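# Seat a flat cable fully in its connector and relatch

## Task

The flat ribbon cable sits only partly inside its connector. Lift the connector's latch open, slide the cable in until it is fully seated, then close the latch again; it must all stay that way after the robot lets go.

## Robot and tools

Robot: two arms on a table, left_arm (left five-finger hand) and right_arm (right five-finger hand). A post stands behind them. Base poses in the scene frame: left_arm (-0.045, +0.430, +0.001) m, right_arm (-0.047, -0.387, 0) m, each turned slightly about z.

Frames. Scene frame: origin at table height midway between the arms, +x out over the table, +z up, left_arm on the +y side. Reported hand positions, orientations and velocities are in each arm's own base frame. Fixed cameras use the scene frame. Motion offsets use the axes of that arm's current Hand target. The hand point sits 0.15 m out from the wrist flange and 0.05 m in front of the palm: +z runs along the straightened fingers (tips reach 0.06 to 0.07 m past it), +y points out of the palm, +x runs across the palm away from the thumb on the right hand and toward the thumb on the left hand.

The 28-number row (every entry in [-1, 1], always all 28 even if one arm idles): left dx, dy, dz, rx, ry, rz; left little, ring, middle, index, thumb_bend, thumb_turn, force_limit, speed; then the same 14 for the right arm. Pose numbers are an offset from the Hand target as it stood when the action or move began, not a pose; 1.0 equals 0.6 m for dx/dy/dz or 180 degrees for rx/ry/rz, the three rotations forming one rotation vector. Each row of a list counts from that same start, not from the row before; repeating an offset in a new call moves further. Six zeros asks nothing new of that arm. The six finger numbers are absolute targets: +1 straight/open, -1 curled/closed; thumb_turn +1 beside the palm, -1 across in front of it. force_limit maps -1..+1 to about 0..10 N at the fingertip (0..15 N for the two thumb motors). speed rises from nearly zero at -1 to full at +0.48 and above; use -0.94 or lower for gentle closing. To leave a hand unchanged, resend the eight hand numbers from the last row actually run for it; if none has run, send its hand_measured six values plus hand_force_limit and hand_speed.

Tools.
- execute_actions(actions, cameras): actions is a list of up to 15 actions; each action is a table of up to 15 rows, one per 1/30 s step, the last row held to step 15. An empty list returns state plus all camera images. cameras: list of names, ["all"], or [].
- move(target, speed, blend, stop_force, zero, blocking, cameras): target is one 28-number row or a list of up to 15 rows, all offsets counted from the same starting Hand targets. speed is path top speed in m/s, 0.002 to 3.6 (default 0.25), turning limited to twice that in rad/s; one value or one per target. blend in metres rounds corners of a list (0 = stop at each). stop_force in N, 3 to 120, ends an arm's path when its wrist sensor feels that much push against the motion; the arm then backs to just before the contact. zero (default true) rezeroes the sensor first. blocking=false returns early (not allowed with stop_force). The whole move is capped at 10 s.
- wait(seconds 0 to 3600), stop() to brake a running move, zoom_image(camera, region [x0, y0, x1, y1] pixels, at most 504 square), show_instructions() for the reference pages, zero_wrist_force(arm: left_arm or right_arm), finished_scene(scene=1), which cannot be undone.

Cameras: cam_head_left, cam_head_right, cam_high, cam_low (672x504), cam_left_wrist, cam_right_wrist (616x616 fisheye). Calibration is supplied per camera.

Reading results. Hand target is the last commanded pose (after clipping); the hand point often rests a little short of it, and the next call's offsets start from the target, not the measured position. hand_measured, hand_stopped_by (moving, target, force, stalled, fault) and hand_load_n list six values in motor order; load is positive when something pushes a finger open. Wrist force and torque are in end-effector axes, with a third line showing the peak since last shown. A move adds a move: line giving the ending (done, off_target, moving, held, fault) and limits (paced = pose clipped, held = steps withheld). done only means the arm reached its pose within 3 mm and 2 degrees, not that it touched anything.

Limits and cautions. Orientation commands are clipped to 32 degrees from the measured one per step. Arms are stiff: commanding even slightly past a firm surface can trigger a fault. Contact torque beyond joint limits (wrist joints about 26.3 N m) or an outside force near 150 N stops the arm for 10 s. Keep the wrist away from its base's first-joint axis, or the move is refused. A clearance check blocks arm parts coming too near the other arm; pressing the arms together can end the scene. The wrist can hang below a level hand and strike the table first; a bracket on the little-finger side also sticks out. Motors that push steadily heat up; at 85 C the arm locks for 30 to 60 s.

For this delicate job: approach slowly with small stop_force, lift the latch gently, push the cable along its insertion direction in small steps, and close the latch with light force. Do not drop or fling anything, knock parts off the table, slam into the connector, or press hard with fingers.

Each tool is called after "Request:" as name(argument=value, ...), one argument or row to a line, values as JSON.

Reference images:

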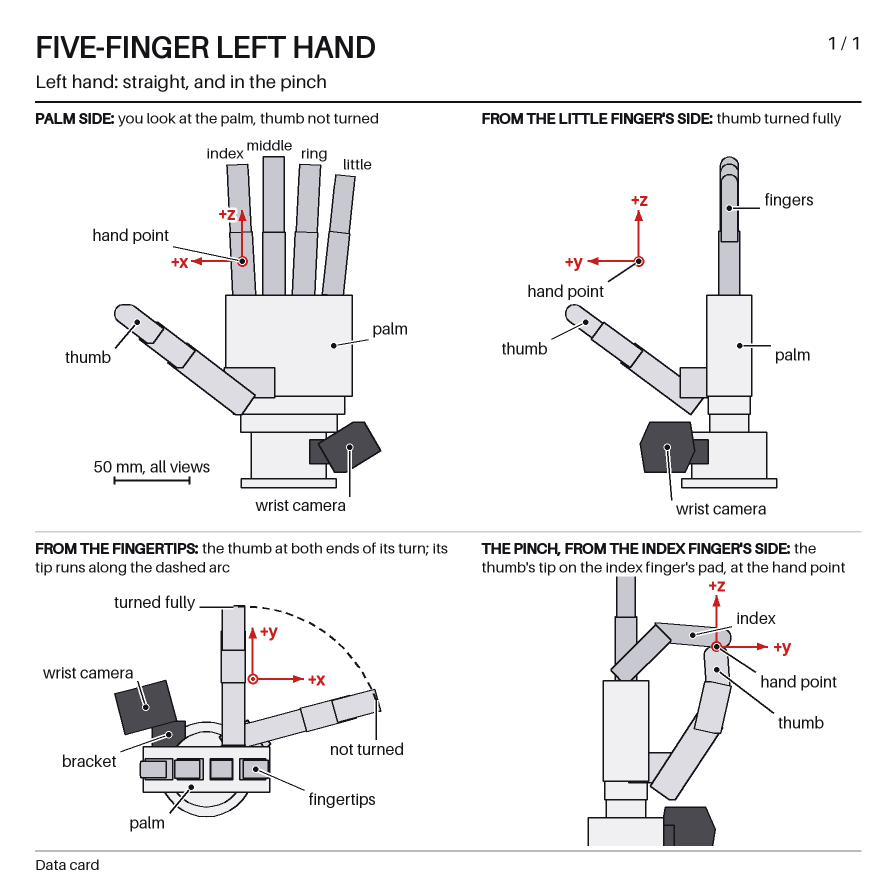

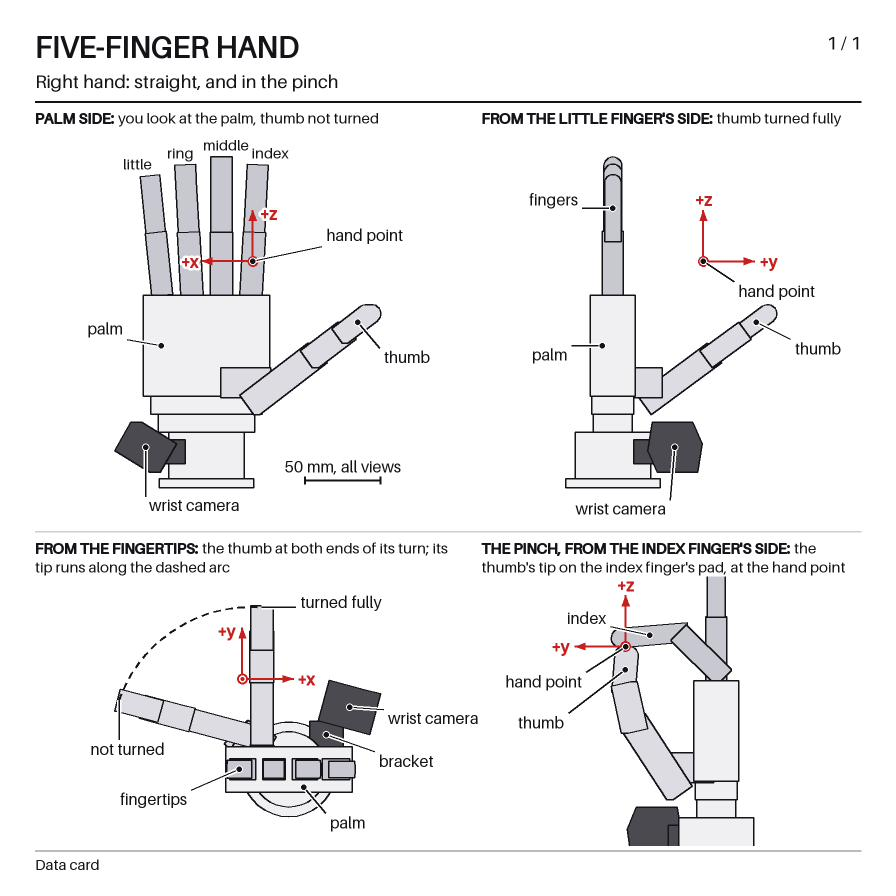

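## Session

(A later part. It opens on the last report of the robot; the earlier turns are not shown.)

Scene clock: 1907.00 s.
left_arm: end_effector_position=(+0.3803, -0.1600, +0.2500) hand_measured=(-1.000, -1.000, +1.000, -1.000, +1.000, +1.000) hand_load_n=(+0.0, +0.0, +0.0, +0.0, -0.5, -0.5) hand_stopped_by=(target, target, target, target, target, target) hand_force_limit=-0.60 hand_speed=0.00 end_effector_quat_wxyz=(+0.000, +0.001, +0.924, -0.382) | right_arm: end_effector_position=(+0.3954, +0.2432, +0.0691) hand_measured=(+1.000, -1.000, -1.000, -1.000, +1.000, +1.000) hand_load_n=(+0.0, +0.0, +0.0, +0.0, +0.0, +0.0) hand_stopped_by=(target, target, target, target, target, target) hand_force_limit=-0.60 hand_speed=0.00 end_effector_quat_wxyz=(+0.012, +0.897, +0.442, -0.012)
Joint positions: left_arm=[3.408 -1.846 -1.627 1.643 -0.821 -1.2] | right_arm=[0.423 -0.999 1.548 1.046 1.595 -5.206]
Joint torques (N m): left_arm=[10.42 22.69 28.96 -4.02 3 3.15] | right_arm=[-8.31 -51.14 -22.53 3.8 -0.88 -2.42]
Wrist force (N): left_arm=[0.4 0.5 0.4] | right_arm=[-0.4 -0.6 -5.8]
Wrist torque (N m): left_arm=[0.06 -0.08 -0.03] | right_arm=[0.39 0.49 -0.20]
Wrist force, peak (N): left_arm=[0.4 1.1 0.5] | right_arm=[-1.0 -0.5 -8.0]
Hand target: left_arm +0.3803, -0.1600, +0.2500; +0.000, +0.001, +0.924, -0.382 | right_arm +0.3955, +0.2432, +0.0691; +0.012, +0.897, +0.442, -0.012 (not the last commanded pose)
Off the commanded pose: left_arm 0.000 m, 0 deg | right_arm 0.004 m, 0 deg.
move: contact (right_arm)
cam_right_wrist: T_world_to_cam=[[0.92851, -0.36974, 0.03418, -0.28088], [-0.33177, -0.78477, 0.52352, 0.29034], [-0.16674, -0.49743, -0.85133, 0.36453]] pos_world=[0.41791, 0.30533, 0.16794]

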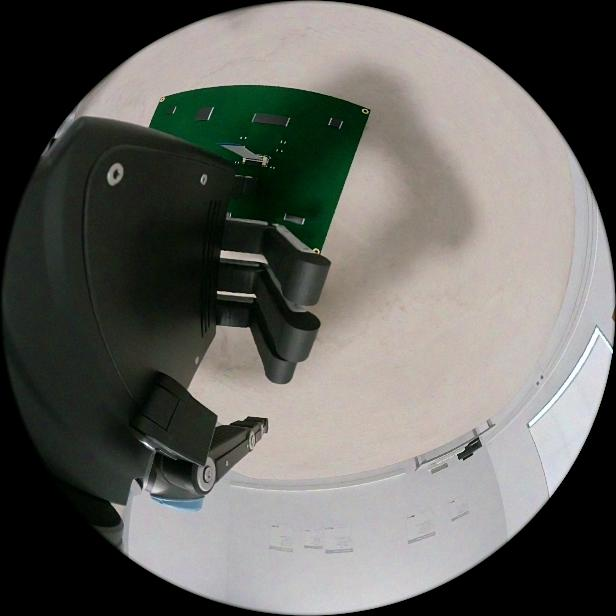

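Request:
move(
  target=[-0.14,0,0.2357,0,0.1277,0.1277,-1,-1,1,-1,1,1,-0.6,0, 0,0,-0.0017,0,0,0,1,-1,-1,-1,1,1,-0.6,0],
  speed=0.1,
  cameras=["cam_left_wrist","cam_head_left"],
)

Request:
zoom_image(
  camera="cam_left_wrist",
  region=[200, 160, 400, 360],
)

Scene clock: 1962.90 s.
left_arm: end_effector_position=(+0.4642, -0.2601, +0.1500) hand_measured=(-1.000, -1.000, +1.000, -1.000, +1.000, +1.000) hand_load_n=(+0.0, +0.0, +0.0, +0.0, +0.0, +0.0) hand_stopped_by=(target, target, target, target, target, target) hand_force_limit=-0.60 hand_speed=0.00 end_effector_quat_wxyz=(-0.107, +0.259, +0.887, -0.367) | right_arm: end_effector_position=(+0.3955, +0.2433, +0.0702) hand_measured=(+1.000, -1.000, -1.000, -1.000, +1.000, +1.000) hand_load_n=(+0.0, +0.0, +0.0, +0.0, +0.0, +0.0) hand_stopped_by=(target, target, target, target, target, target) hand_force_limit=-0.60 hand_speed=0.00 end_effector_quat_wxyz=(+0.012, +0.897, +0.442, -0.012)
Joint positions: left_arm=[3.088 -2.337 -1.178 1.487 -0.908 -0.896] | right_arm=[0.423 -1 1.547 1.048 1.595 -5.206]
Joint torques (N m): left_arm=[8.85 47.49 12.48 -1.97 3.12 -2.12] | right_arm=[8.04 -52.4 -23.57 3.93 -1.03 2.85]
Wrist force (N): left_arm=[0.1 0.5 0.8] | right_arm=[-1.1 -0.7 -2.3]
Wrist torque (N m): left_arm=[0.02 0.05 0.00] | right_arm=[0.16 0.31 -0.24]
Wrist force, peak (N): left_arm=[-0.1 0.9 1.6] | right_arm=[-0.7 -0.6 -6.8]
Hand target: left_arm +0.4642, -0.2601, +0.1500; -0.107, +0.259, +0.887, -0.367 | right_arm +0.3955, +0.2433, +0.0702; +0.012, +0.897, +0.442, -0.012
Off the commanded pose: left_arm 0.000 m, 0 deg | right_arm 0.000 m, 0 deg.
move: done
cam_left_wrist: T_world_to_cam=[[-0.59683, -0.41414, 0.68723, 0.06791], [-0.43874, 0.88556, 0.15264, 0.42079], [-0.6718, -0.21041, -0.71022, 0.48108]] pos_world=[0.54834, -0.24328, 0.23077]
Images, in order (width x height): cam_head_left 672x504, cam_left_wrist 616x616.

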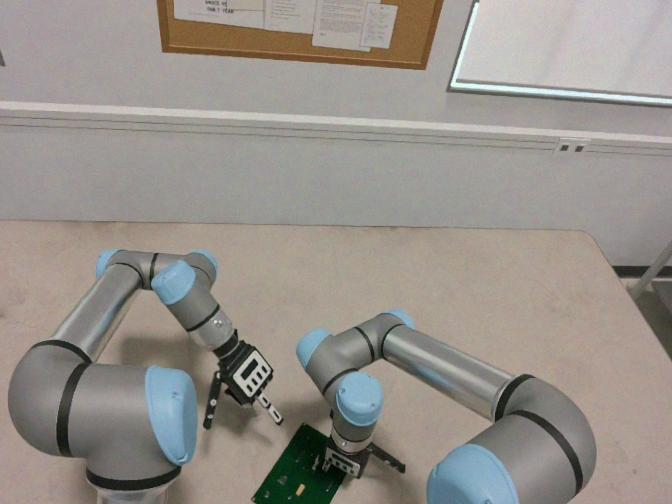

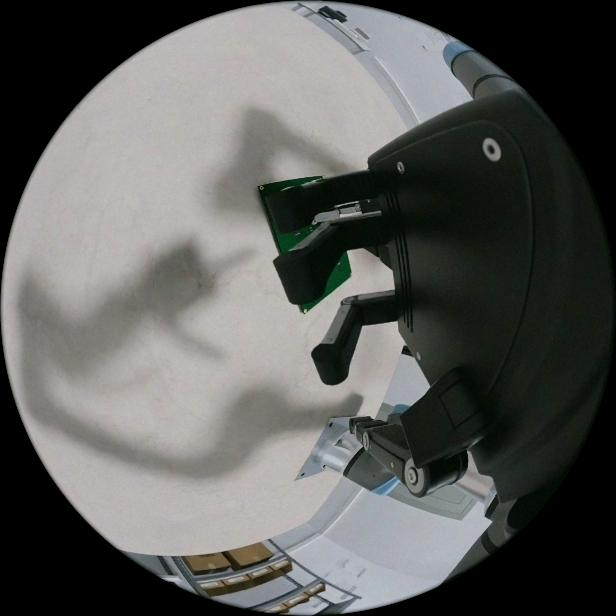

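Scaled by 2.520 from the camera's image (finer frame: 880x880).

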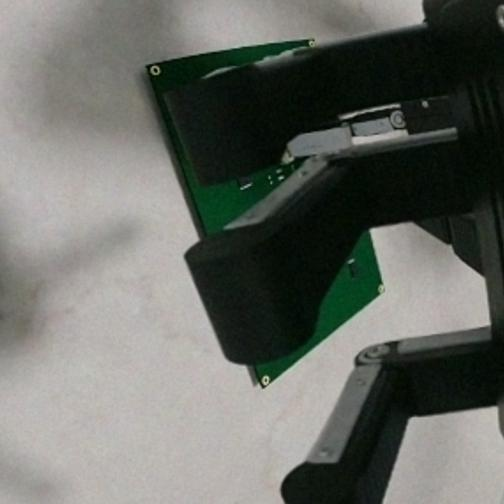

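Request:
move(
  target=[0,0,0,0,0,0,1,1,1,1,1,1,-0.6,0, 0,0,0,0,0,0,1,-1,-1,-1,1,1,-0.6,0],
  cameras=["cam_left_wrist"],
)

Request:
zoom_image(
  camera="cam_left_wrist",
  region=[240, 150, 400, 310],
)

Scene clock: 1978.93 s.
left_arm: end_effector_position=(+0.4642, -0.2601, +0.1500) hand_measured=(+1.000, +1.000, +1.000, +1.000, +1.000, +1.000) hand_load_n=(+0.0, +0.0, -0.5, +0.0, +0.0, -0.5) hand_stopped_by=(target, target, target, target, target, target) hand_force_limit=-0.60 hand_speed=0.00 end_effector_quat_wxyz=(-0.107, +0.259, +0.887, -0.367) | right_arm: end_effector_position=(+0.3955, +0.2433, +0.0702) hand_measured=(+1.000, -1.000, -1.000, -1.000, +1.000, +1.000) hand_load_n=(+0.5, +0.0, +0.0, +0.0, +0.0, +0.0) hand_stopped_by=(target, target, target, target, target, target) hand_force_limit=-0.60 hand_speed=0.00 end_effector_quat_wxyz=(+0.012, +0.897, +0.442, -0.012)
Joint positions: left_arm=[3.088 -2.337 -1.178 1.487 -0.908 -0.896] | right_arm=[0.423 -1 1.547 1.048 1.595 -5.206]
Joint torques (N m): left_arm=[11.12 43.06 17.02 -3.14 2.99 1.72] | right_arm=[7.88 -46.43 -18.02 1.19 -1.08 2.75]
Wrist force (N): left_arm=[0.3 0.8 0.9] | right_arm=[-1.1 -0.4 -2.5]
Wrist torque (N m): left_arm=[0.03 0.04 0.00] | right_arm=[0.20 0.33 -0.23]
Wrist force, peak (N): left_arm=[0.1 0.9 1.1] | right_arm=[-1.6 -0.5 -2.6]
Hand target: left_arm +0.4642, -0.2601, +0.1500; -0.107, +0.259, +0.887, -0.367 | right_arm +0.3955, +0.2433, +0.0702; +0.012, +0.897, +0.442, -0.012
Off the commanded pose: left_arm 0.000 m, 0 deg | right_arm 0.000 m, 0 deg.
move: done
cam_left_wrist: T_world_to_cam=[[-0.59668, -0.41416, 0.68734, 0.06781], [-0.43879, 0.88553, 0.15266, 0.42081], [-0.67188, -0.21051, -0.71011, 0.48108]] pos_world=[0.54834, -0.24328, 0.23077]

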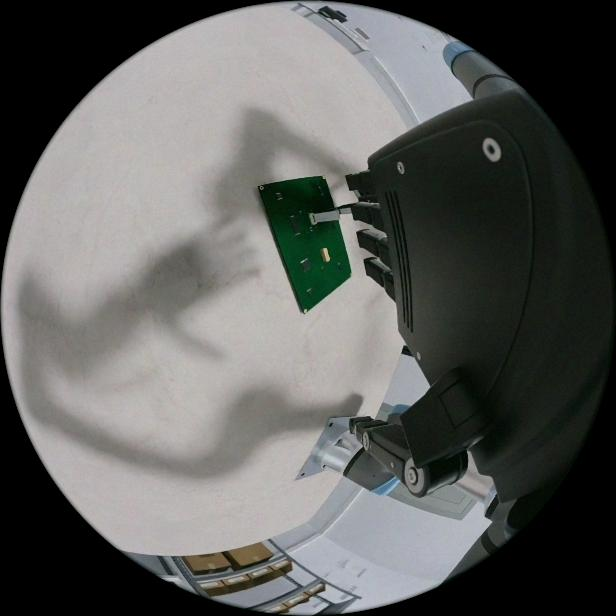

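Scaled by 3.150 from the camera's image (finer frame: 880x880).

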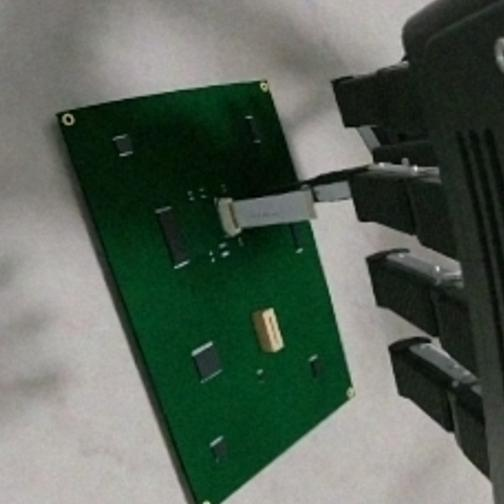

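Request:
move(
  target=[-0.0288,0.0468,0.2005,0,0,0,1,1,1,1,1,1,-0.6,0, 0,0,0,0,0,0,1,-1,-1,-1,1,1,-0.6,0],
  speed=0.06,
  cameras=["cam_left_wrist","cam_right_wrist"],
)

Request:
zoom_image(
  camera="cam_left_wrist",
  region=[280, 120, 400, 240],
)

Request:
zoom_image(
  camera="cam_right_wrist",
  region=[190, 60, 310, 180],
)

Scene clock: 2024.77 s.
left_arm: end_effector_position=(+0.4435, -0.3244, +0.0450) hand_measured=(+1.000, +1.000, +1.000, +1.000, +1.000, +1.000) hand_load_n=(+0.0, +0.0, -0.5, +0.0, +0.0, +0.0) hand_stopped_by=(target, target, target, target, target, target) hand_force_limit=-0.60 hand_speed=0.00 end_effector_quat_wxyz=(-0.108, +0.259, +0.887, -0.367) end_effector_velocity=(+0.001, +0.001, +0.001) end_effector_angular_velocity=(-0.002, -0.004, -0.002) | right_arm: end_effector_position=(+0.3955, +0.2433, +0.0702) hand_measured=(+1.000, -1.000, -1.000, -1.000, +1.000, +1.000) hand_load_n=(+0.0, +0.0, +0.0, +0.0, +0.0, +0.0) hand_stopped_by=(target, target, target, target, target, target) hand_force_limit=-0.60 hand_speed=0.00 end_effector_quat_wxyz=(+0.012, +0.897, +0.442, -0.012)
Joint positions: left_arm=[2.972 -2.458 -1.226 1.742 -0.862 -1.033] | right_arm=[0.423 -1 1.547 1.048 1.595 -5.206]
Joint velocities: left_arm=[0.002 0.002 0 -0.002 -0.001 0.006] | right_arm=[within noise]
Joint torques (N m): left_arm=[12.71 62.45 16.58 -4.11 -0.7 3.46] | right_arm=[7.13 -39.14 -12.44 1.14 -0.82 2.59]
Wrist force (N): left_arm=[-0.1 0.6 0.5] | right_arm=[-1.3 -0.8 -2.6]
Wrist torque (N m): left_arm=[0.03 0.07 -0.08] | right_arm=[0.15 0.37 -0.26]
Wrist force, peak (N): left_arm=[0.1 1.0 1.1] | right_arm=[-1.4 -0.6 -2.7]
Hand target: left_arm +0.4436, -0.3243, +0.0450; -0.107, +0.259, +0.887, -0.367 | right_arm +0.3955, +0.2433, +0.0702; +0.012, +0.897, +0.442, -0.012
Off the commanded pose: left_arm 0.000 m, 0 deg | right_arm 0.000 m, 0 deg.
move: done
cam_left_wrist: T_world_to_cam=[[-0.59632, -0.41413, 0.68768, 0.10084], [-0.43877, 0.88552, 0.15279, 0.48468], [-0.67222, -0.21062, -0.70976, 0.3791]] pos_world=[0.52763, -0.30758, 0.12567]
cam_right_wrist: T_world_to_cam=[[0.92852, -0.36969, 0.03426, -0.28091], [-0.33178, -0.78478, 0.52349, 0.28991], [-0.16664, -0.49744, -0.85134, 0.3654]] pos_world=[0.41791, 0.30543, 0.16894]

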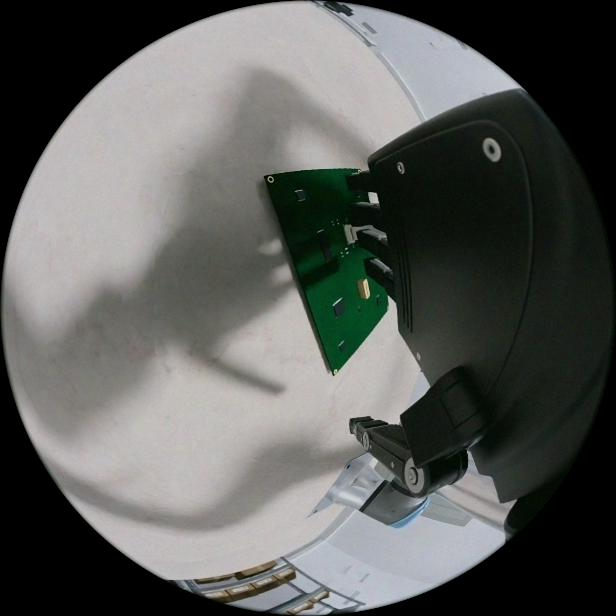

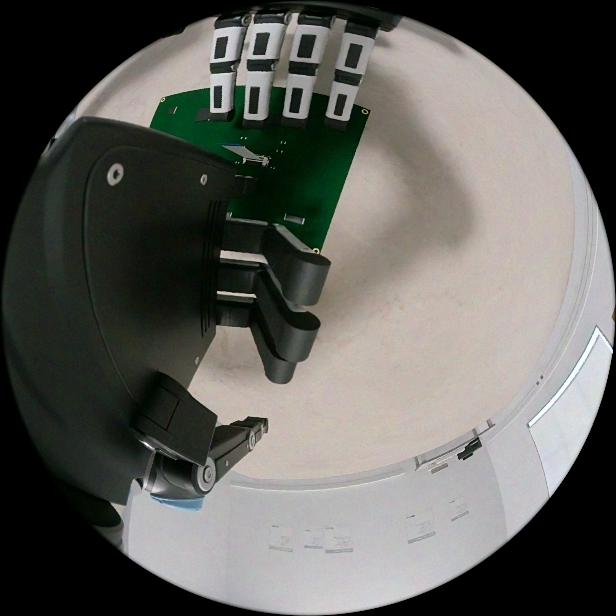

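Scaled by 4.200 from the camera's image (finer frame: 880x880).

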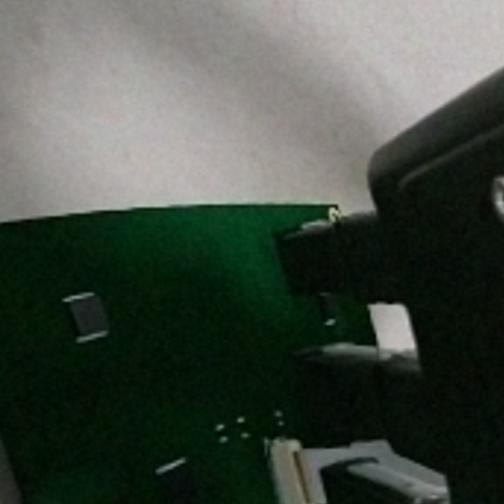

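Scaled by 4.200 from the camera's image (finer frame: 880x880).

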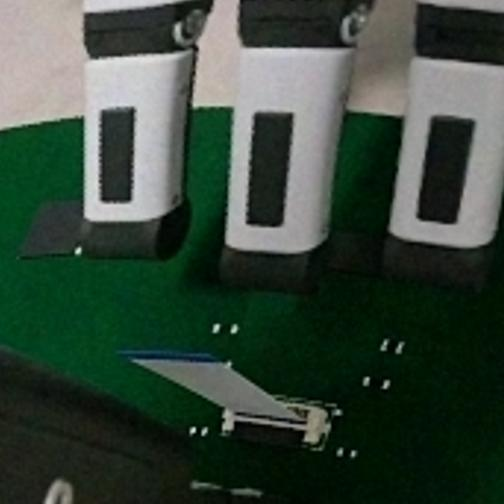

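Request:
move(
  target=[0,0.0271,0.0271,0,0,0,1,1,1,1,1,1,-0.6,0, 0,0,0,0,0,0,1,-1,-1,-1,1,1,-0.6,0],
  speed=0.04,
  stop_force=5,
)

Request:
move(
  target=[0,0.0143,0.0143,0,0,0,1,1,1,1,1,1,-0.6,0, 0,0,0,0,0,0,1,-1,-1,-1,1,1,-0.6,0],
  speed=0.004,
  stop_force=3,
  cameras=["cam_left_wrist","cam_right_wrist"],
)

Request:
zoom_image(
  camera="cam_right_wrist",
  region=[210, 100, 290, 180],
)

Scene clock: 2035.23 s.
left_arm: end_effector_position=(+0.4436, -0.3243, +0.0220) hand_measured=(+1.000, +1.000, +1.000, +1.000, +1.000, +1.000) hand_load_n=(+0.0, +0.0, +0.0, +0.0, +0.0, -0.5) hand_stopped_by=(target, target, target, target, target, target) hand_force_limit=-0.60 hand_speed=0.00 end_effector_quat_wxyz=(-0.107, +0.259, +0.887, -0.367) | right_arm: end_effector_position=(+0.3955, +0.2433, +0.0702) hand_measured=(+1.000, -1.000, -1.000, -1.000, +1.000, +1.000) hand_load_n=(+0.0, +0.0, +0.0, +0.0, +0.0, +0.0) hand_stopped_by=(target, target, target, target, target, target) hand_force_limit=-0.60 hand_speed=0.00 end_effector_quat_wxyz=(+0.012, +0.897, +0.442, -0.012)
Joint positions: left_arm=[2.972 -2.489 -1.234 1.781 -0.862 -1.033] | right_arm=[0.423 -1 1.547 1.048 1.595 -5.206]
Joint torques (N m): left_arm=[10.36 63.02 22 -2.8 -0.98 1.71] | right_arm=[7.65 -32.14 -11.44 0.88 -1.15 2.63]
Wrist force (N): left_arm=[0.0 0.2 0.4] | right_arm=[-1.3 -0.5 -2.4]
Wrist torque (N m): left_arm=[0.05 0.04 -0.09] | right_arm=[0.19 0.36 -0.25]
Wrist force, peak (N): left_arm=[-0.3 0.8 0.9] | right_arm=[-1.2 -0.6 -2.7]
Hand target: left_arm +0.4436, -0.3243, +0.0220; -0.107, +0.259, +0.887, -0.367 | right_arm +0.3955, +0.2433, +0.0702; +0.012, +0.897, +0.442, -0.012
Off the commanded pose: left_arm 0.000 m, 0 deg | right_arm 0.000 m, 0 deg.
move: done

Scene clock: 2037.53 s.
left_arm: end_effector_position=(+0.4436, -0.3243, +0.0169) hand_measured=(+1.000, +1.000, +1.000, +1.000, +1.000, +1.000) hand_load_n=(+0.0, +0.0, +0.0, +0.0, +0.0, -0.5) hand_stopped_by=(target, target, target, target, target, target) hand_force_limit=-0.60 hand_speed=0.00 end_effector_quat_wxyz=(-0.107, +0.259, +0.887, -0.367) | right_arm: end_effector_position=(+0.3955, +0.2433, +0.0702) hand_measured=(+1.000, -1.000, -1.000, -1.000, +1.000, +1.000) hand_load_n=(+0.0, +0.0, +0.0, +0.0, +0.0, +0.0) hand_stopped_by=(target, target, target, target, target, target) hand_force_limit=-0.60 hand_speed=0.00 end_effector_quat_wxyz=(+0.012, +0.897, +0.442, -0.012)
Joint positions: left_arm=[2.972 -2.496 -1.235 1.789 -0.862 -1.033] | right_arm=[0.423 -1 1.547 1.048 1.595 -5.206]
Joint torques (N m): left_arm=[8.38 60.96 10.6 -3.31 -0.64 0] | right_arm=[7.4 -30.39 -10.32 1.21 -1.05 2.46]
Wrist force (N): left_arm=[-0.2 -1.7 -2.3] | right_arm=[-1.3 -0.5 -2.2]
Wrist torque (N m): left_arm=[0.26 -0.01 -0.06] | right_arm=[0.18 0.35 -0.25]
Wrist force, peak (N): left_arm=[-0.3 -3.9 -4.5] | right_arm=[-1.5 -0.6 -2.6]
Hand target: left_arm +0.4436, -0.3243, +0.0169; -0.107, +0.259, +0.887, -0.367 (not the last commanded pose) | right_arm +0.3955, +0.2433, +0.0702; +0.012, +0.897, +0.442, -0.012
Off the commanded pose: left_arm 0.007 m, 0 deg | right_arm 0.000 m, 0 deg.
move: contact (left_arm)
cam_left_wrist: T_world_to_cam=[[-0.59668, -0.41416, 0.68734, 0.12041], [-0.43879, 0.88553, 0.15266, 0.48894], [-0.67188, -0.21051, -0.71011, 0.3592]] pos_world=[0.52773, -0.30748, 0.09767]
cam_right_wrist: T_world_to_cam=[[0.92851, -0.36974, 0.03418, -0.28088], [-0.33177, -0.78477, 0.52352, 0.2899], [-0.16674, -0.49743, -0.85133, 0.36544]] pos_world=[0.41791, 0.30543, 0.16894]

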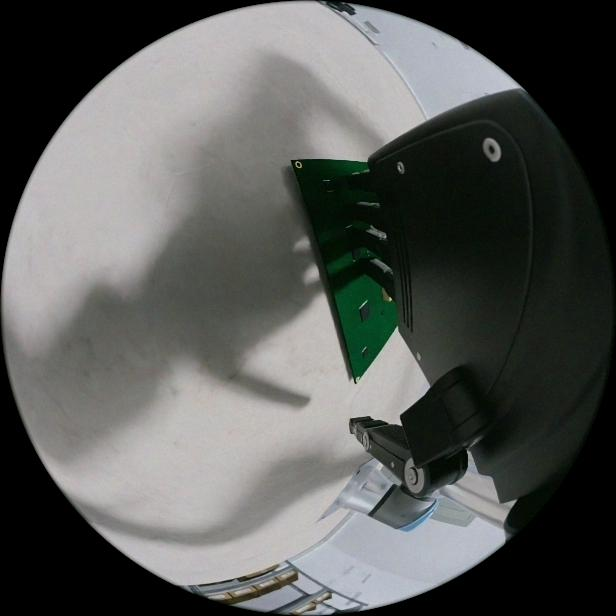

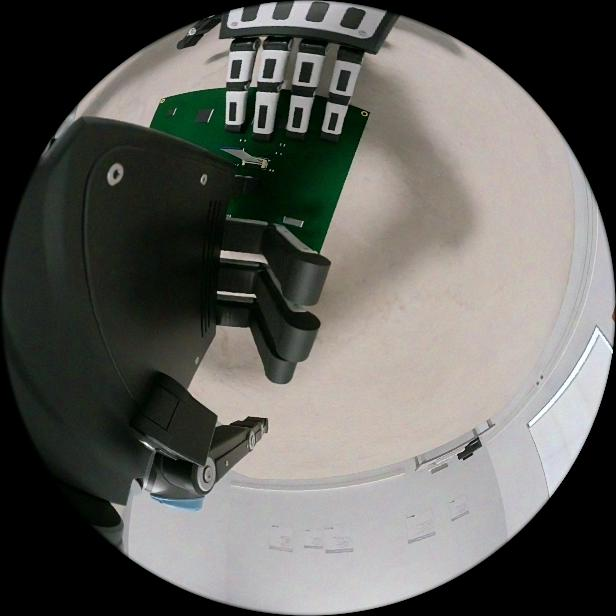

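Scaled by 6.300 from the camera's image (finer frame: 880x880).

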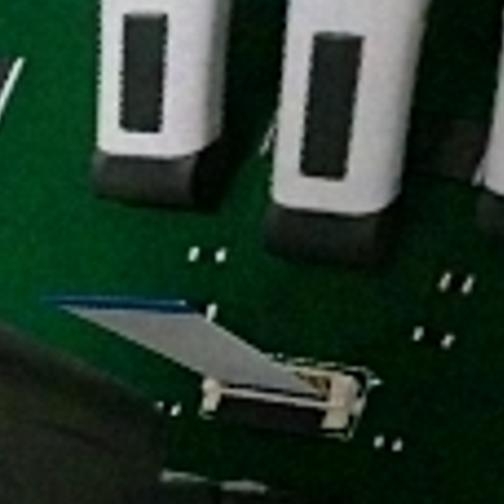

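Request:
move(
  target=[0,-0.0015,-0.0015,0,0,0,1,1,1,1,1,1,-0.6,0, 0,0,0,0,0,0,1,-1,-1,-1,1,1,-0.6,0],
  speed=0.02,
)

Request:
move(
  target=[0,-0.0106,0.0106,0,0,0,1,1,1,1,1,1,-0.6,0, 0,0,0,0,0,0,1,-1,-1,-1,1,1,-0.6,0],
  speed=0.015,
  stop_force=4,
  cameras=["cam_right_wrist"],
)

Request:
zoom_image(
  camera="cam_right_wrist",
  region=[220, 120, 280, 180],
)

Scene clock: 2057.80 s.
left_arm: end_effector_position=(+0.4436, -0.3243, +0.0182) hand_measured=(+1.000, +1.000, +1.000, +1.000, +1.000, +1.000) hand_load_n=(+0.0, +0.0, +0.0, +0.0, +0.0, +0.0) hand_stopped_by=(target, target, target, target, target, target) hand_force_limit=-0.60 hand_speed=0.00 end_effector_quat_wxyz=(-0.107, +0.259, +0.887, -0.367) | right_arm: end_effector_position=(+0.3955, +0.2433, +0.0702) hand_measured=(+1.000, -1.000, -1.000, -1.000, +1.000, +1.000) hand_load_n=(+0.0, +0.0, +0.0, +0.0, +0.0, +0.0) hand_stopped_by=(target, target, target, target, target, target) hand_force_limit=-0.60 hand_speed=0.00 end_effector_quat_wxyz=(+0.012, +0.897, +0.442, -0.012)
Joint positions: left_arm=[2.972 -2.494 -1.235 1.787 -0.862 -1.033] | right_arm=[0.423 -1 1.547 1.048 1.595 -5.206]
Joint torques (N m): left_arm=[8.41 44 27.44 -1.27 -0.68 -0.01] | right_arm=[7.52 -29.29 -11.47 1.28 -1.03 2.3]
Wrist force (N): left_arm=[0.0 0.4 0.4] | right_arm=[-1.4 -0.3 -2.5]
Wrist torque (N m): left_arm=[0.12 0.06 -0.10] | right_arm=[0.22 0.37 -0.24]
Wrist force, peak (N): left_arm=[-0.2 -2.7 -2.8] | right_arm=[-1.3 -0.7 -2.7]
Hand target: left_arm +0.4436, -0.3243, +0.0181; -0.107, +0.259, +0.887, -0.367 | right_arm +0.3955, +0.2433, +0.0702; +0.012, +0.897, +0.442, -0.012
Off the commanded pose: left_arm 0.000 m, 0 deg | right_arm 0.000 m, 0 deg.
move: done

Scene clock: 2059.43 s.
left_arm: end_effector_position=(+0.4391, -0.3313, +0.0182) hand_measured=(+1.000, +1.000, +1.000, +1.000, +1.000, +1.000) hand_load_n=(+0.0, +0.0, +0.0, +0.0, +0.0, +0.0) hand_stopped_by=(target, target, target, target, target, target) hand_force_limit=-0.60 hand_speed=0.00 end_effector_quat_wxyz=(-0.107, +0.259, +0.887, -0.367) | right_arm: end_effector_position=(+0.3955, +0.2433, +0.0702) hand_measured=(+1.000, -1.000, -1.000, -1.000, +1.000, +1.000) hand_load_n=(+0.0, +0.0, +0.0, +0.0, -0.5, +0.0) hand_stopped_by=(target, target, target, target, target, target) hand_force_limit=-0.60 hand_speed=0.00 end_effector_quat_wxyz=(+0.012, +0.897, +0.442, -0.012)
Joint positions: left_arm=[2.959 -2.491 -1.239 1.798 -0.857 -1.049] | right_arm=[0.423 -1 1.547 1.048 1.595 -5.206]
Joint torques (N m): left_arm=[9.54 41.81 22.74 -3.55 -1.71 3.35] | right_arm=[8.32 -30.39 -10.64 1.07 -1.07 2.28]
Wrist force (N): left_arm=[-1.0 0.3 -5.4] | right_arm=[-5.5 -0.5 -1.6]
Wrist torque (N m): left_arm=[0.44 -0.06 -0.16] | right_arm=[0.17 0.19 -0.51]
Wrist force, peak (N): left_arm=[0.5 -1.3 -10.8] | right_arm=[-7.3 -0.5 -2.8]
Hand target: left_arm +0.4392, -0.3313, +0.0182; -0.107, +0.259, +0.887, -0.367 (not the last commanded pose) | right_arm +0.3955, +0.2433, +0.0702; +0.012, +0.897, +0.442, -0.012
Off the commanded pose: left_arm 0.001 m, 0 deg | right_arm 0.000 m, 0 deg.
move: contact (left_arm)
cam_right_wrist: T_world_to_cam=[[0.92851, -0.36974, 0.03418, -0.28088], [-0.33177, -0.78477, 0.52352, 0.2899], [-0.16674, -0.49743, -0.85133, 0.36544]] pos_world=[0.41791, 0.30543, 0.16894]

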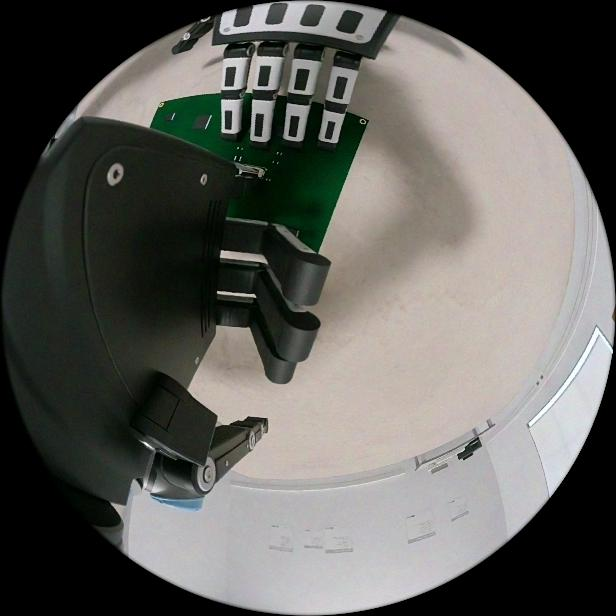

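Scaled by 8.400 from the camera's image (finer frame: 880x880).

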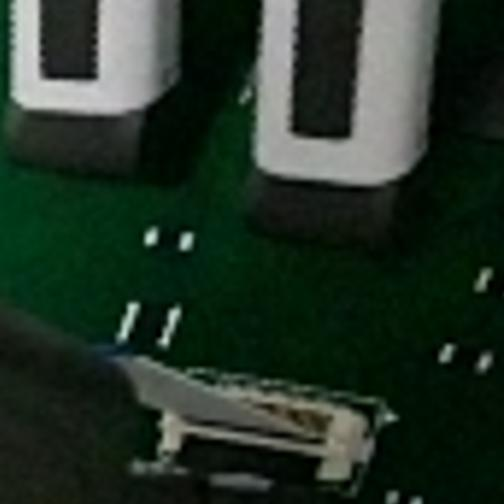

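Request:
move(
  target=[0,-0.0018,-0.0018,0,0,0,1,1,1,1,1,1,-0.6,0, 0,0,0,0,0,0,1,-1,-1,-1,1,1,-0.6,0],
  speed=0.02,
  cameras=["cam_right_wrist"],
)

Request:
zoom_image(
  camera="cam_right_wrist",
  region=[220, 120, 280, 180],
)

Scene clock: 2091.20 s.
left_arm: end_effector_position=(+0.4392, -0.3313, +0.0197) hand_measured=(+1.000, +1.000, +1.000, +1.000, +1.000, +1.000) hand_load_n=(+0.0, +0.0, +0.0, +0.0, +0.0, +0.0) hand_stopped_by=(target, target, target, target, target, target) hand_force_limit=-0.60 hand_speed=0.00 end_effector_quat_wxyz=(-0.107, +0.259, +0.887, -0.367) | right_arm: end_effector_position=(+0.3955, +0.2433, +0.0702) hand_measured=(+1.000, -1.000, -1.000, -1.000, +1.000, +1.000) hand_load_n=(+0.0, +0.0, +0.0, +0.0, +0.0, +0.0) hand_stopped_by=(target, target, target, target, target, target) hand_force_limit=-0.60 hand_speed=0.00 end_effector_quat_wxyz=(+0.012, +0.897, +0.442, -0.012)
Joint positions: left_arm=[2.959 -2.489 -1.238 1.796 -0.857 -1.049] | right_arm=[0.423 -1 1.547 1.048 1.595 -5.206]
Joint torques (N m): left_arm=[9.16 51.16 25.71 -1.22 -1 2.95] | right_arm=[7.91 -30.66 -11.54 1.25 -0.97 2.4]
Wrist force (N): left_arm=[-0.1 0.6 0.4] | right_arm=[-0.8 -0.4 -2.1]
Wrist torque (N m): left_arm=[0.12 0.07 -0.14] | right_arm=[0.20 0.26 -0.22]
Wrist force, peak (N): left_arm=[-0.7 -1.3 -6.4] | right_arm=[-6.1 -0.5 -3.1]
Hand target: left_arm +0.4392, -0.3313, +0.0197; -0.107, +0.259, +0.887, -0.367 | right_arm +0.3955, +0.2433, +0.0702; +0.012, +0.897, +0.442, -0.012
Off the commanded pose: left_arm 0.000 m, 0 deg | right_arm 0.000 m, 0 deg.
move: done
cam_right_wrist: T_world_to_cam=[[0.92851, -0.36974, 0.03418, -0.28088], [-0.33177, -0.78477, 0.52352, 0.2899], [-0.16674, -0.49743, -0.85133, 0.36544]] pos_world=[0.41791, 0.30543, 0.16894]

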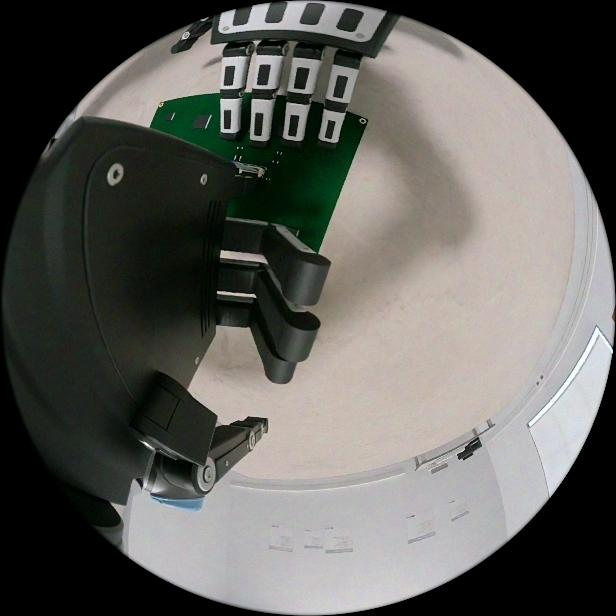

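Scaled by 8.400 from the camera's image (finer frame: 880x880).

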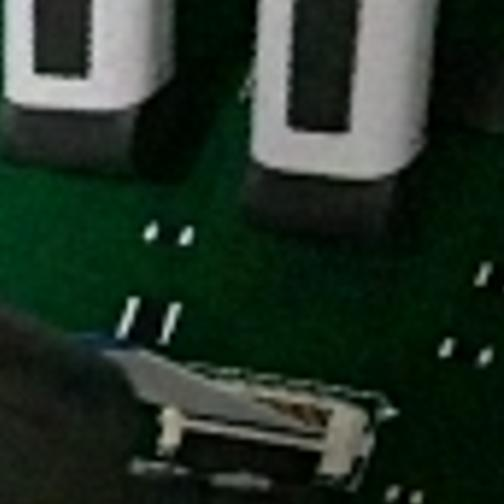

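Request:
move(
  target=[0,-0.0089,0.0089,0,0,0,1,1,1,1,1,1,-0.6,0, 0,0,0,0,0,0,1,-1,-1,-1,1,1,-0.6,0],
  speed=0.01,
  stop_force=3,
  cameras=["cam_right_wrist","cam_left_wrist"],
)

Request:
zoom_image(
  camera="cam_right_wrist",
  region=[220, 120, 280, 180],
)

Request:
zoom_image(
  camera="cam_left_wrist",
  region=[300, 150, 420, 270],
)

Scene clock: 2096.83 s.
left_arm: end_effector_position=(+0.4351, -0.3377, +0.0197) hand_measured=(+1.000, +1.000, +1.000, +1.000, +1.000, +1.000) hand_load_n=(+0.0, +0.0, +0.0, +0.0, +0.0, +0.0) hand_stopped_by=(target, target, target, target, target, target) hand_force_limit=-0.60 hand_speed=0.00 end_effector_quat_wxyz=(-0.107, +0.259, +0.887, -0.367) | right_arm: end_effector_position=(+0.3955, +0.2433, +0.0702) hand_measured=(+1.000, -1.000, -1.000, -1.000, +1.000, +1.000) hand_load_n=(+0.0, +0.0, +0.0, +0.0, -0.5, +0.0) hand_stopped_by=(target, target, target, target, target, target) hand_force_limit=-0.60 hand_speed=0.00 end_effector_quat_wxyz=(+0.012, +0.897, +0.442, -0.012)
Joint positions: left_arm=[2.947 -2.486 -1.241 1.806 -0.853 -1.064] | right_arm=[0.423 -1 1.547 1.048 1.595 -5.206]
Joint torques (N m): left_arm=[12.18 50.65 15.26 -3.83 -0.98 3.38] | right_arm=[7.13 -29.7 -11.39 1.35 -1.01 2.37]
Wrist force (N): left_arm=[-0.1 0.4 0.4] | right_arm=[-0.8 -0.5 -2.2]
Wrist torque (N m): left_arm=[0.08 0.07 -0.04] | right_arm=[0.17 0.25 -0.22]
Wrist force, peak (N): left_arm=[-0.2 0.7 0.6] | right_arm=[-0.9 -0.3 -2.9]
Hand target: left_arm +0.4351, -0.3377, +0.0197; -0.107, +0.259, +0.887, -0.367 | right_arm +0.3955, +0.2433, +0.0702; +0.012, +0.897, +0.442, -0.012
Off the commanded pose: left_arm 0.000 m, 0 deg | right_arm 0.000 m, 0 deg.
move: done
cam_left_wrist: T_world_to_cam=[[-0.59671, -0.4141, 0.68735, 0.10794], [-0.43875, 0.88555, 0.15261, 0.49655], [-0.67188, -0.21051, -0.71011, 0.35268]] pos_world=[0.51924, -0.32078, 0.10047]
cam_right_wrist: T_world_to_cam=[[0.92851, -0.36974, 0.03418, -0.28088], [-0.33177, -0.78477, 0.52352, 0.2899], [-0.16674, -0.49743, -0.85133, 0.36544]] pos_world=[0.41791, 0.30543, 0.16894]
Images, in order (width x height): cam_left_wrist 616x616, cam_right_wrist 616x616.

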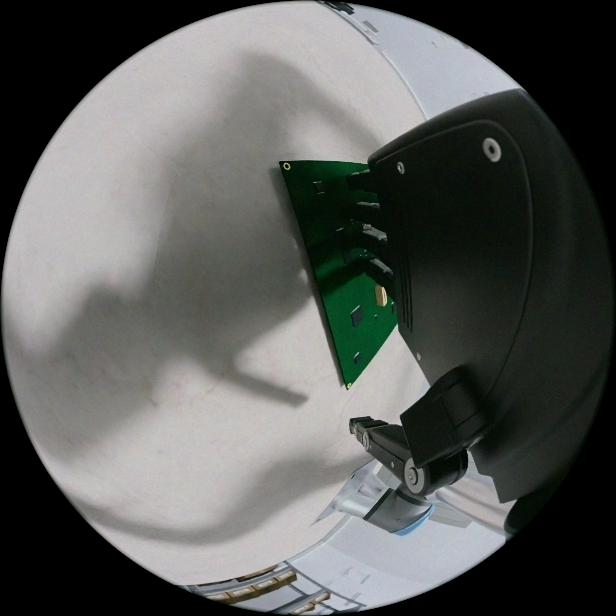

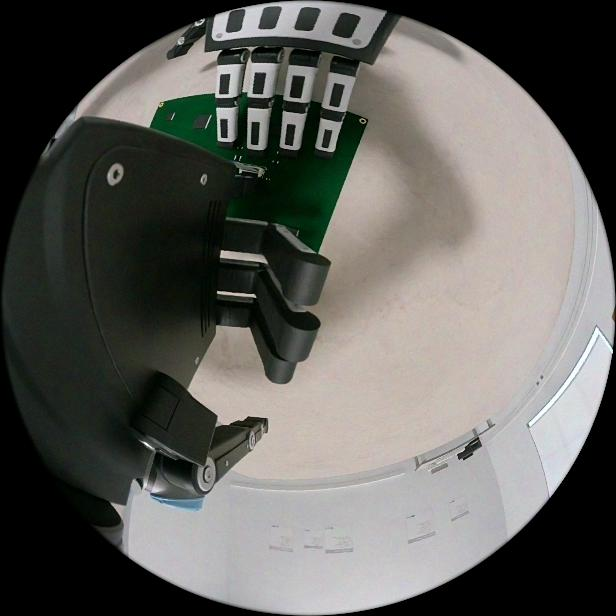

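Scaled by 8.400 from the camera's image (finer frame: 880x880).

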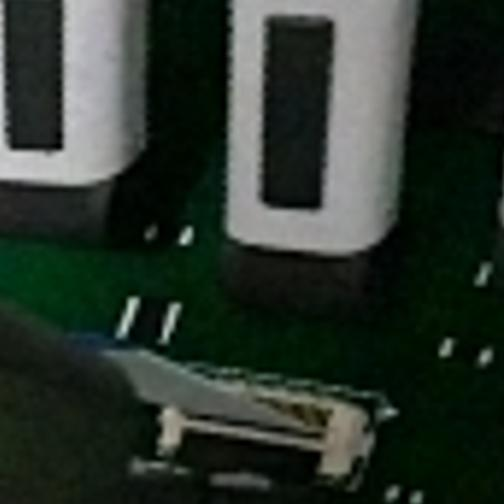

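Scaled by 4.200 from the camera's image (finer frame: 880x880).

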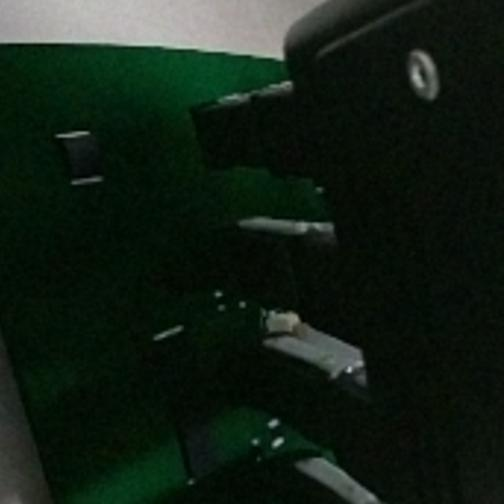

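Request:
move(
  target=[0,-0.0118,0.0118,0,0,0,1,1,1,1,1,1,-0.6,0, 0,0,0,0,0,0,1,-1,-1,-1,1,1,-0.6,0],
  speed=0.004,
  stop_force=3,
  cameras=["cam_right_wrist"],
)

Request:
zoom_image(
  camera="cam_right_wrist",
  region=[220, 120, 280, 180],
)

Scene clock: 2104.77 s.
left_arm: end_effector_position=(+0.4302, -0.3453, +0.0197) hand_measured=(+1.000, +1.000, +1.000, +1.000, +1.000, +1.000) hand_load_n=(+0.0, +0.0, -2.0, +0.0, +0.0, +0.0) hand_stopped_by=(target, target, target, target, target, target) hand_force_limit=-0.60 hand_speed=0.00 end_effector_quat_wxyz=(-0.107, +0.259, +0.887, -0.367) | right_arm: end_effector_position=(+0.3955, +0.2433, +0.0702) hand_measured=(+1.000, -1.000, -1.000, -1.000, +1.000, +1.000) hand_load_n=(+0.0, +0.0, +0.0, +0.0, +0.0, +0.0) hand_stopped_by=(target, target, target, target, target, target) hand_force_limit=-0.60 hand_speed=0.00 end_effector_quat_wxyz=(+0.012, +0.897, +0.442, -0.012)
Joint positions: left_arm=[2.932 -2.482 -1.245 1.818 -0.848 -1.083] | right_arm=[0.423 -1 1.547 1.048 1.595 -5.206]
Joint torques (N m): left_arm=[10.14 45.13 14.2 -3.81 -0.71 3.37] | right_arm=[6.93 -29.83 -10.1 1.21 -0.96 2.66]
Wrist force (N): left_arm=[0.0 2.2 -2.7] | right_arm=[-4.7 -0.7 -2.4]
Wrist torque (N m): left_arm=[0.27 -0.02 -0.09] | right_arm=[0.16 0.30 -0.46]
Wrist force, peak (N): left_arm=[-0.3 3.0 -2.9] | right_arm=[-5.1 -0.6 -3.2]
Hand target: left_arm +0.4302, -0.3453, +0.0197; -0.107, +0.259, +0.887, -0.367 (not the last commanded pose) | right_arm +0.3955, +0.2433, +0.0702; +0.012, +0.897, +0.442, -0.012
Off the commanded pose: left_arm 0.001 m, 0 deg | right_arm 0.000 m, 0 deg.
move: contact (left_arm)
cam_right_wrist: T_world_to_cam=[[0.92851, -0.36974, 0.03418, -0.28088], [-0.33177, -0.78477, 0.52352, 0.2899], [-0.16674, -0.49743, -0.85133, 0.36544]] pos_world=[0.41791, 0.30543, 0.16894]

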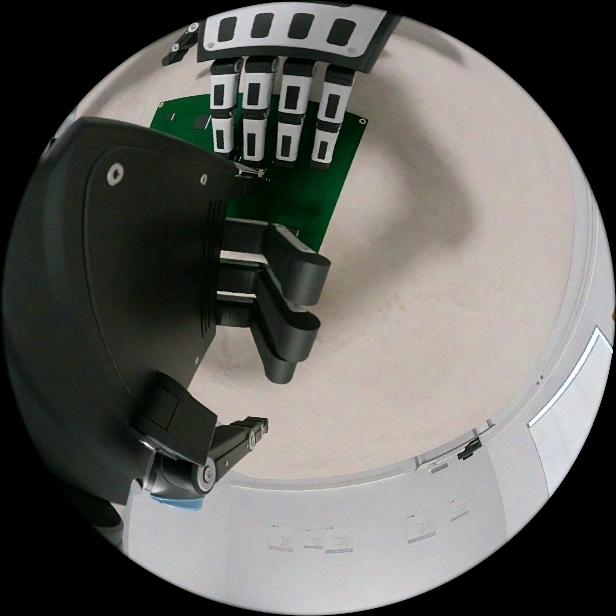

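Scaled by 8.400 from the camera's image (finer frame: 880x880).

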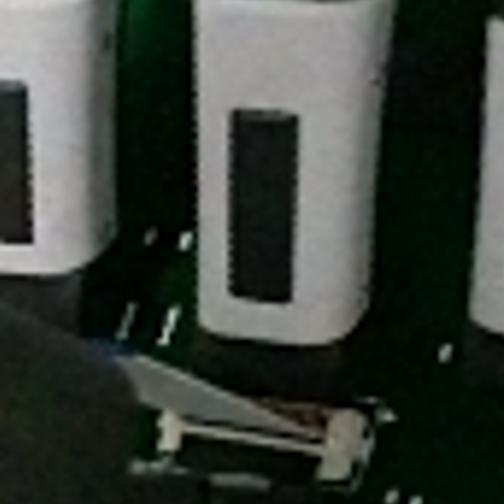

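Request:
move(
  target=[0,0,0,0,0,0,1,1,1,1,1,1,-0.6,0, 0.005,0,0,0,0,0,1,-1,-1,-1,1,1,-0.6,0],
  speed=0.003,
  stop_force=4,
)

Scene clock: 2113.07 s.
left_arm: end_effector_position=(+0.4302, -0.3453, +0.0197) hand_measured=(+1.000, +1.000, +1.000, +1.000, +1.000, +1.000) hand_load_n=(+0.0, +0.0, -3.0, +0.0, +0.0, -0.5) hand_stopped_by=(target, target, target, target, target, target) hand_force_limit=-0.60 hand_speed=0.00 end_effector_quat_wxyz=(-0.107, +0.259, +0.887, -0.367) | right_arm: end_effector_position=(+0.3959, +0.2439, +0.0701) hand_measured=(+1.000, -1.000, -1.000, -1.000, +1.000, +1.000) hand_load_n=(+0.0, +0.0, +0.0, +0.0, -0.5, +0.0) hand_stopped_by=(target, target, target, target, target, target) hand_force_limit=-0.60 hand_speed=0.00 end_effector_quat_wxyz=(+0.012, +0.897, +0.442, -0.012)
Joint positions: left_arm=[2.932 -2.482 -1.245 1.818 -0.848 -1.083] | right_arm=[0.423 -0.998 1.544 1.049 1.595 -5.205]
Joint torques (N m): left_arm=[0.62 42.95 16.36 -2.67 -0.51 3.3] | right_arm=[-8.81 -53.77 -9.34 -1.06 -1.33 -2.37]
Wrist force (N): left_arm=[0.4 2.2 -7.8] | right_arm=[-9.0 -0.6 -3.2]
Wrist torque (N m): left_arm=[0.52 -0.14 -0.09] | right_arm=[0.19 0.12 -0.70]
Wrist force, peak (N): left_arm=[0.4 2.0 -8.0] | right_arm=[-9.8 -0.7 -3.0]
Hand target: left_arm +0.4302, -0.3453, +0.0197; -0.107, +0.259, +0.887, -0.367 | right_arm +0.3959, +0.2439, +0.0701; +0.012, +0.897, +0.442, -0.012 (not the last commanded pose)
Off the commanded pose: left_arm 0.000 m, 0 deg | right_arm 0.002 m, 0 deg.
move: contact (right_arm)

Request:
move(
  target=[0,0,0,0,0,0,1,1,1,1,1,1,-0.6,0, 0,0,-0.00083,0,0,0,1,-1,-1,-1,1,1,-0.6,0],
  speed=0.003,
)

Request:
move(
  target=[0,0,0,0,0,0,1,1,1,1,1,1,-0.6,0, 0,0,-0.00083,0,0,0,1,-1,-1,-1,1,1,-0.6,0],
  speed=0.003,
  cameras=["cam_right_wrist"],
)

Request:
zoom_image(
  camera="cam_right_wrist",
  region=[230, 140, 280, 190],
)

Scene clock: 2119.37 s.
left_arm: end_effector_position=(+0.4302, -0.3453, +0.0197) hand_measured=(+1.000, +1.000, +1.000, +1.000, +1.000, +1.000) hand_load_n=(+0.0, -0.5, -3.0, -0.5, +0.0, +0.0) hand_stopped_by=(target, target, target, target, target, target) hand_force_limit=-0.60 hand_speed=0.00 end_effector_quat_wxyz=(-0.107, +0.259, +0.887, -0.367) | right_arm: end_effector_position=(+0.3959, +0.2439, +0.0706) hand_measured=(+1.000, -1.000, -1.000, -1.000, +1.000, +1.000) hand_load_n=(-0.5, +0.0, +0.0, +0.0, +0.0, +0.0) hand_stopped_by=(target, target, target, target, target, target) hand_force_limit=-0.60 hand_speed=0.00 end_effector_quat_wxyz=(+0.012, +0.897, +0.442, -0.012)
Joint positions: left_arm=[2.932 -2.482 -1.245 1.818 -0.848 -1.083] | right_arm=[0.423 -0.999 1.543 1.05 1.595 -5.205]
Joint torques (N m): left_arm=[-8.98 42.13 16.68 -1.37 -0.61 3.17] | right_arm=[-4.2 -51.46 -28.72 1.5 -1.21 -1.59]
Wrist force (N): left_arm=[0.2 2.4 -7.3] | right_arm=[-9.1 -0.5 -1.6]
Wrist torque (N m): left_arm=[0.52 -0.10 -0.10] | right_arm=[0.12 0.08 -0.71]
Wrist force, peak (N): left_arm=[0.3 2.6 -7.9] | right_arm=[-9.3 -0.6 -3.2]
Hand target: left_arm +0.4302, -0.3453, +0.0197; -0.107, +0.259, +0.887, -0.367 | right_arm +0.3959, +0.2439, +0.0706; +0.012, +0.897, +0.442, -0.012
Off the commanded pose: left_arm 0.000 m, 0 deg | right_arm 0.000 m, 0 deg.
move: done

Scene clock: 2119.87 s.
left_arm: end_effector_position=(+0.4302, -0.3453, +0.0197) hand_measured=(+1.000, +1.000, +1.000, +1.000, +1.000, +1.000) hand_load_n=(+0.0, +0.0, -2.5, +0.0, +0.0, +0.0) hand_stopped_by=(target, target, target, target, target, target) hand_force_limit=-0.60 hand_speed=0.00 end_effector_quat_wxyz=(-0.107, +0.259, +0.887, -0.367) | right_arm: end_effector_position=(+0.3960, +0.2439, +0.0712) hand_measured=(+1.000, -1.000, -1.000, -1.000, +1.000, +1.000) hand_load_n=(+0.0, +0.5, +0.0, +0.0, +0.0, +0.0) hand_stopped_by=(target, target, target, target, target, target) hand_force_limit=-0.60 hand_speed=0.00 end_effector_quat_wxyz=(+0.012, +0.897, +0.442, -0.012)
Joint positions: left_arm=[2.932 -2.482 -1.245 1.818 -0.848 -1.083] | right_arm=[0.423 -0.999 1.543 1.051 1.595 -5.205]
Joint torques (N m): left_arm=[-9.14 43.28 16.32 -1.29 -0.64 3.43] | right_arm=[2.58 -49.88 -23.51 1.06 -1.35 0.39]
Wrist force (N): left_arm=[0.5 3.0 -7.1] | right_arm=[-8.0 -0.6 -2.8]
Wrist torque (N m): left_arm=[0.53 -0.16 -0.08] | right_arm=[0.21 0.16 -0.66]
Wrist force, peak (N): left_arm=[0.3 3.6 -7.0] | right_arm=[-9.4 -0.7 -1.9]
Hand target: left_arm +0.4302, -0.3453, +0.0197; -0.107, +0.259, +0.887, -0.367 | right_arm +0.3959, +0.2439, +0.0711; +0.012, +0.897, +0.442, -0.012
Off the commanded pose: left_arm 0.000 m, 0 deg | right_arm 0.000 m, 0 deg.
move: done
cam_right_wrist: T_world_to_cam=[[0.9285, -0.36975, 0.03423, -0.28116], [-0.33178, -0.78469, 0.52363, 0.28997], [-0.16675, -0.49755, -0.85126, 0.36669]] pos_world=[0.41841, 0.30603, 0.16994]

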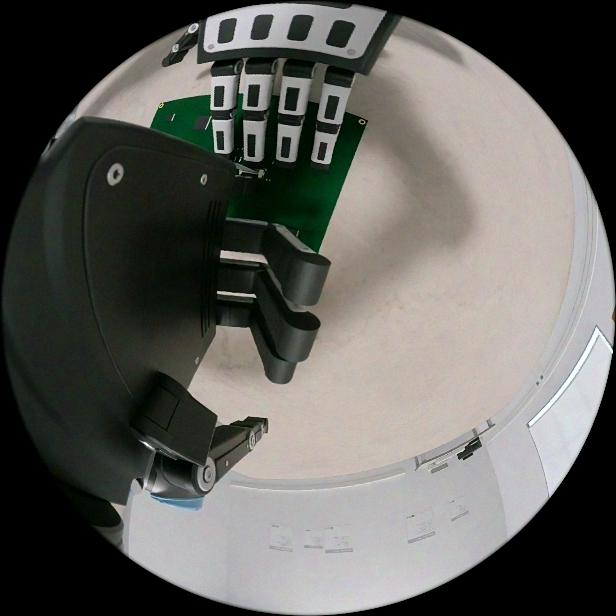

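Scaled by 10.080 from the camera's image (finer frame: 880x880).

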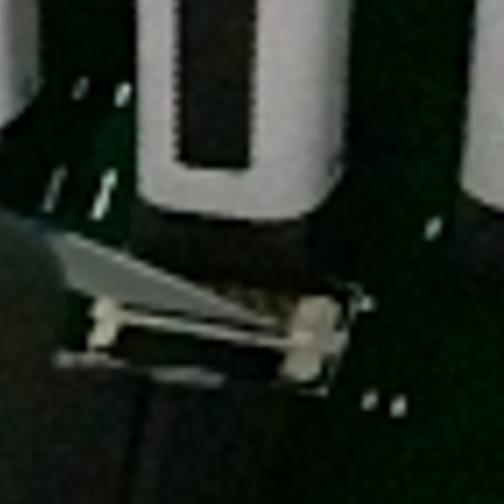

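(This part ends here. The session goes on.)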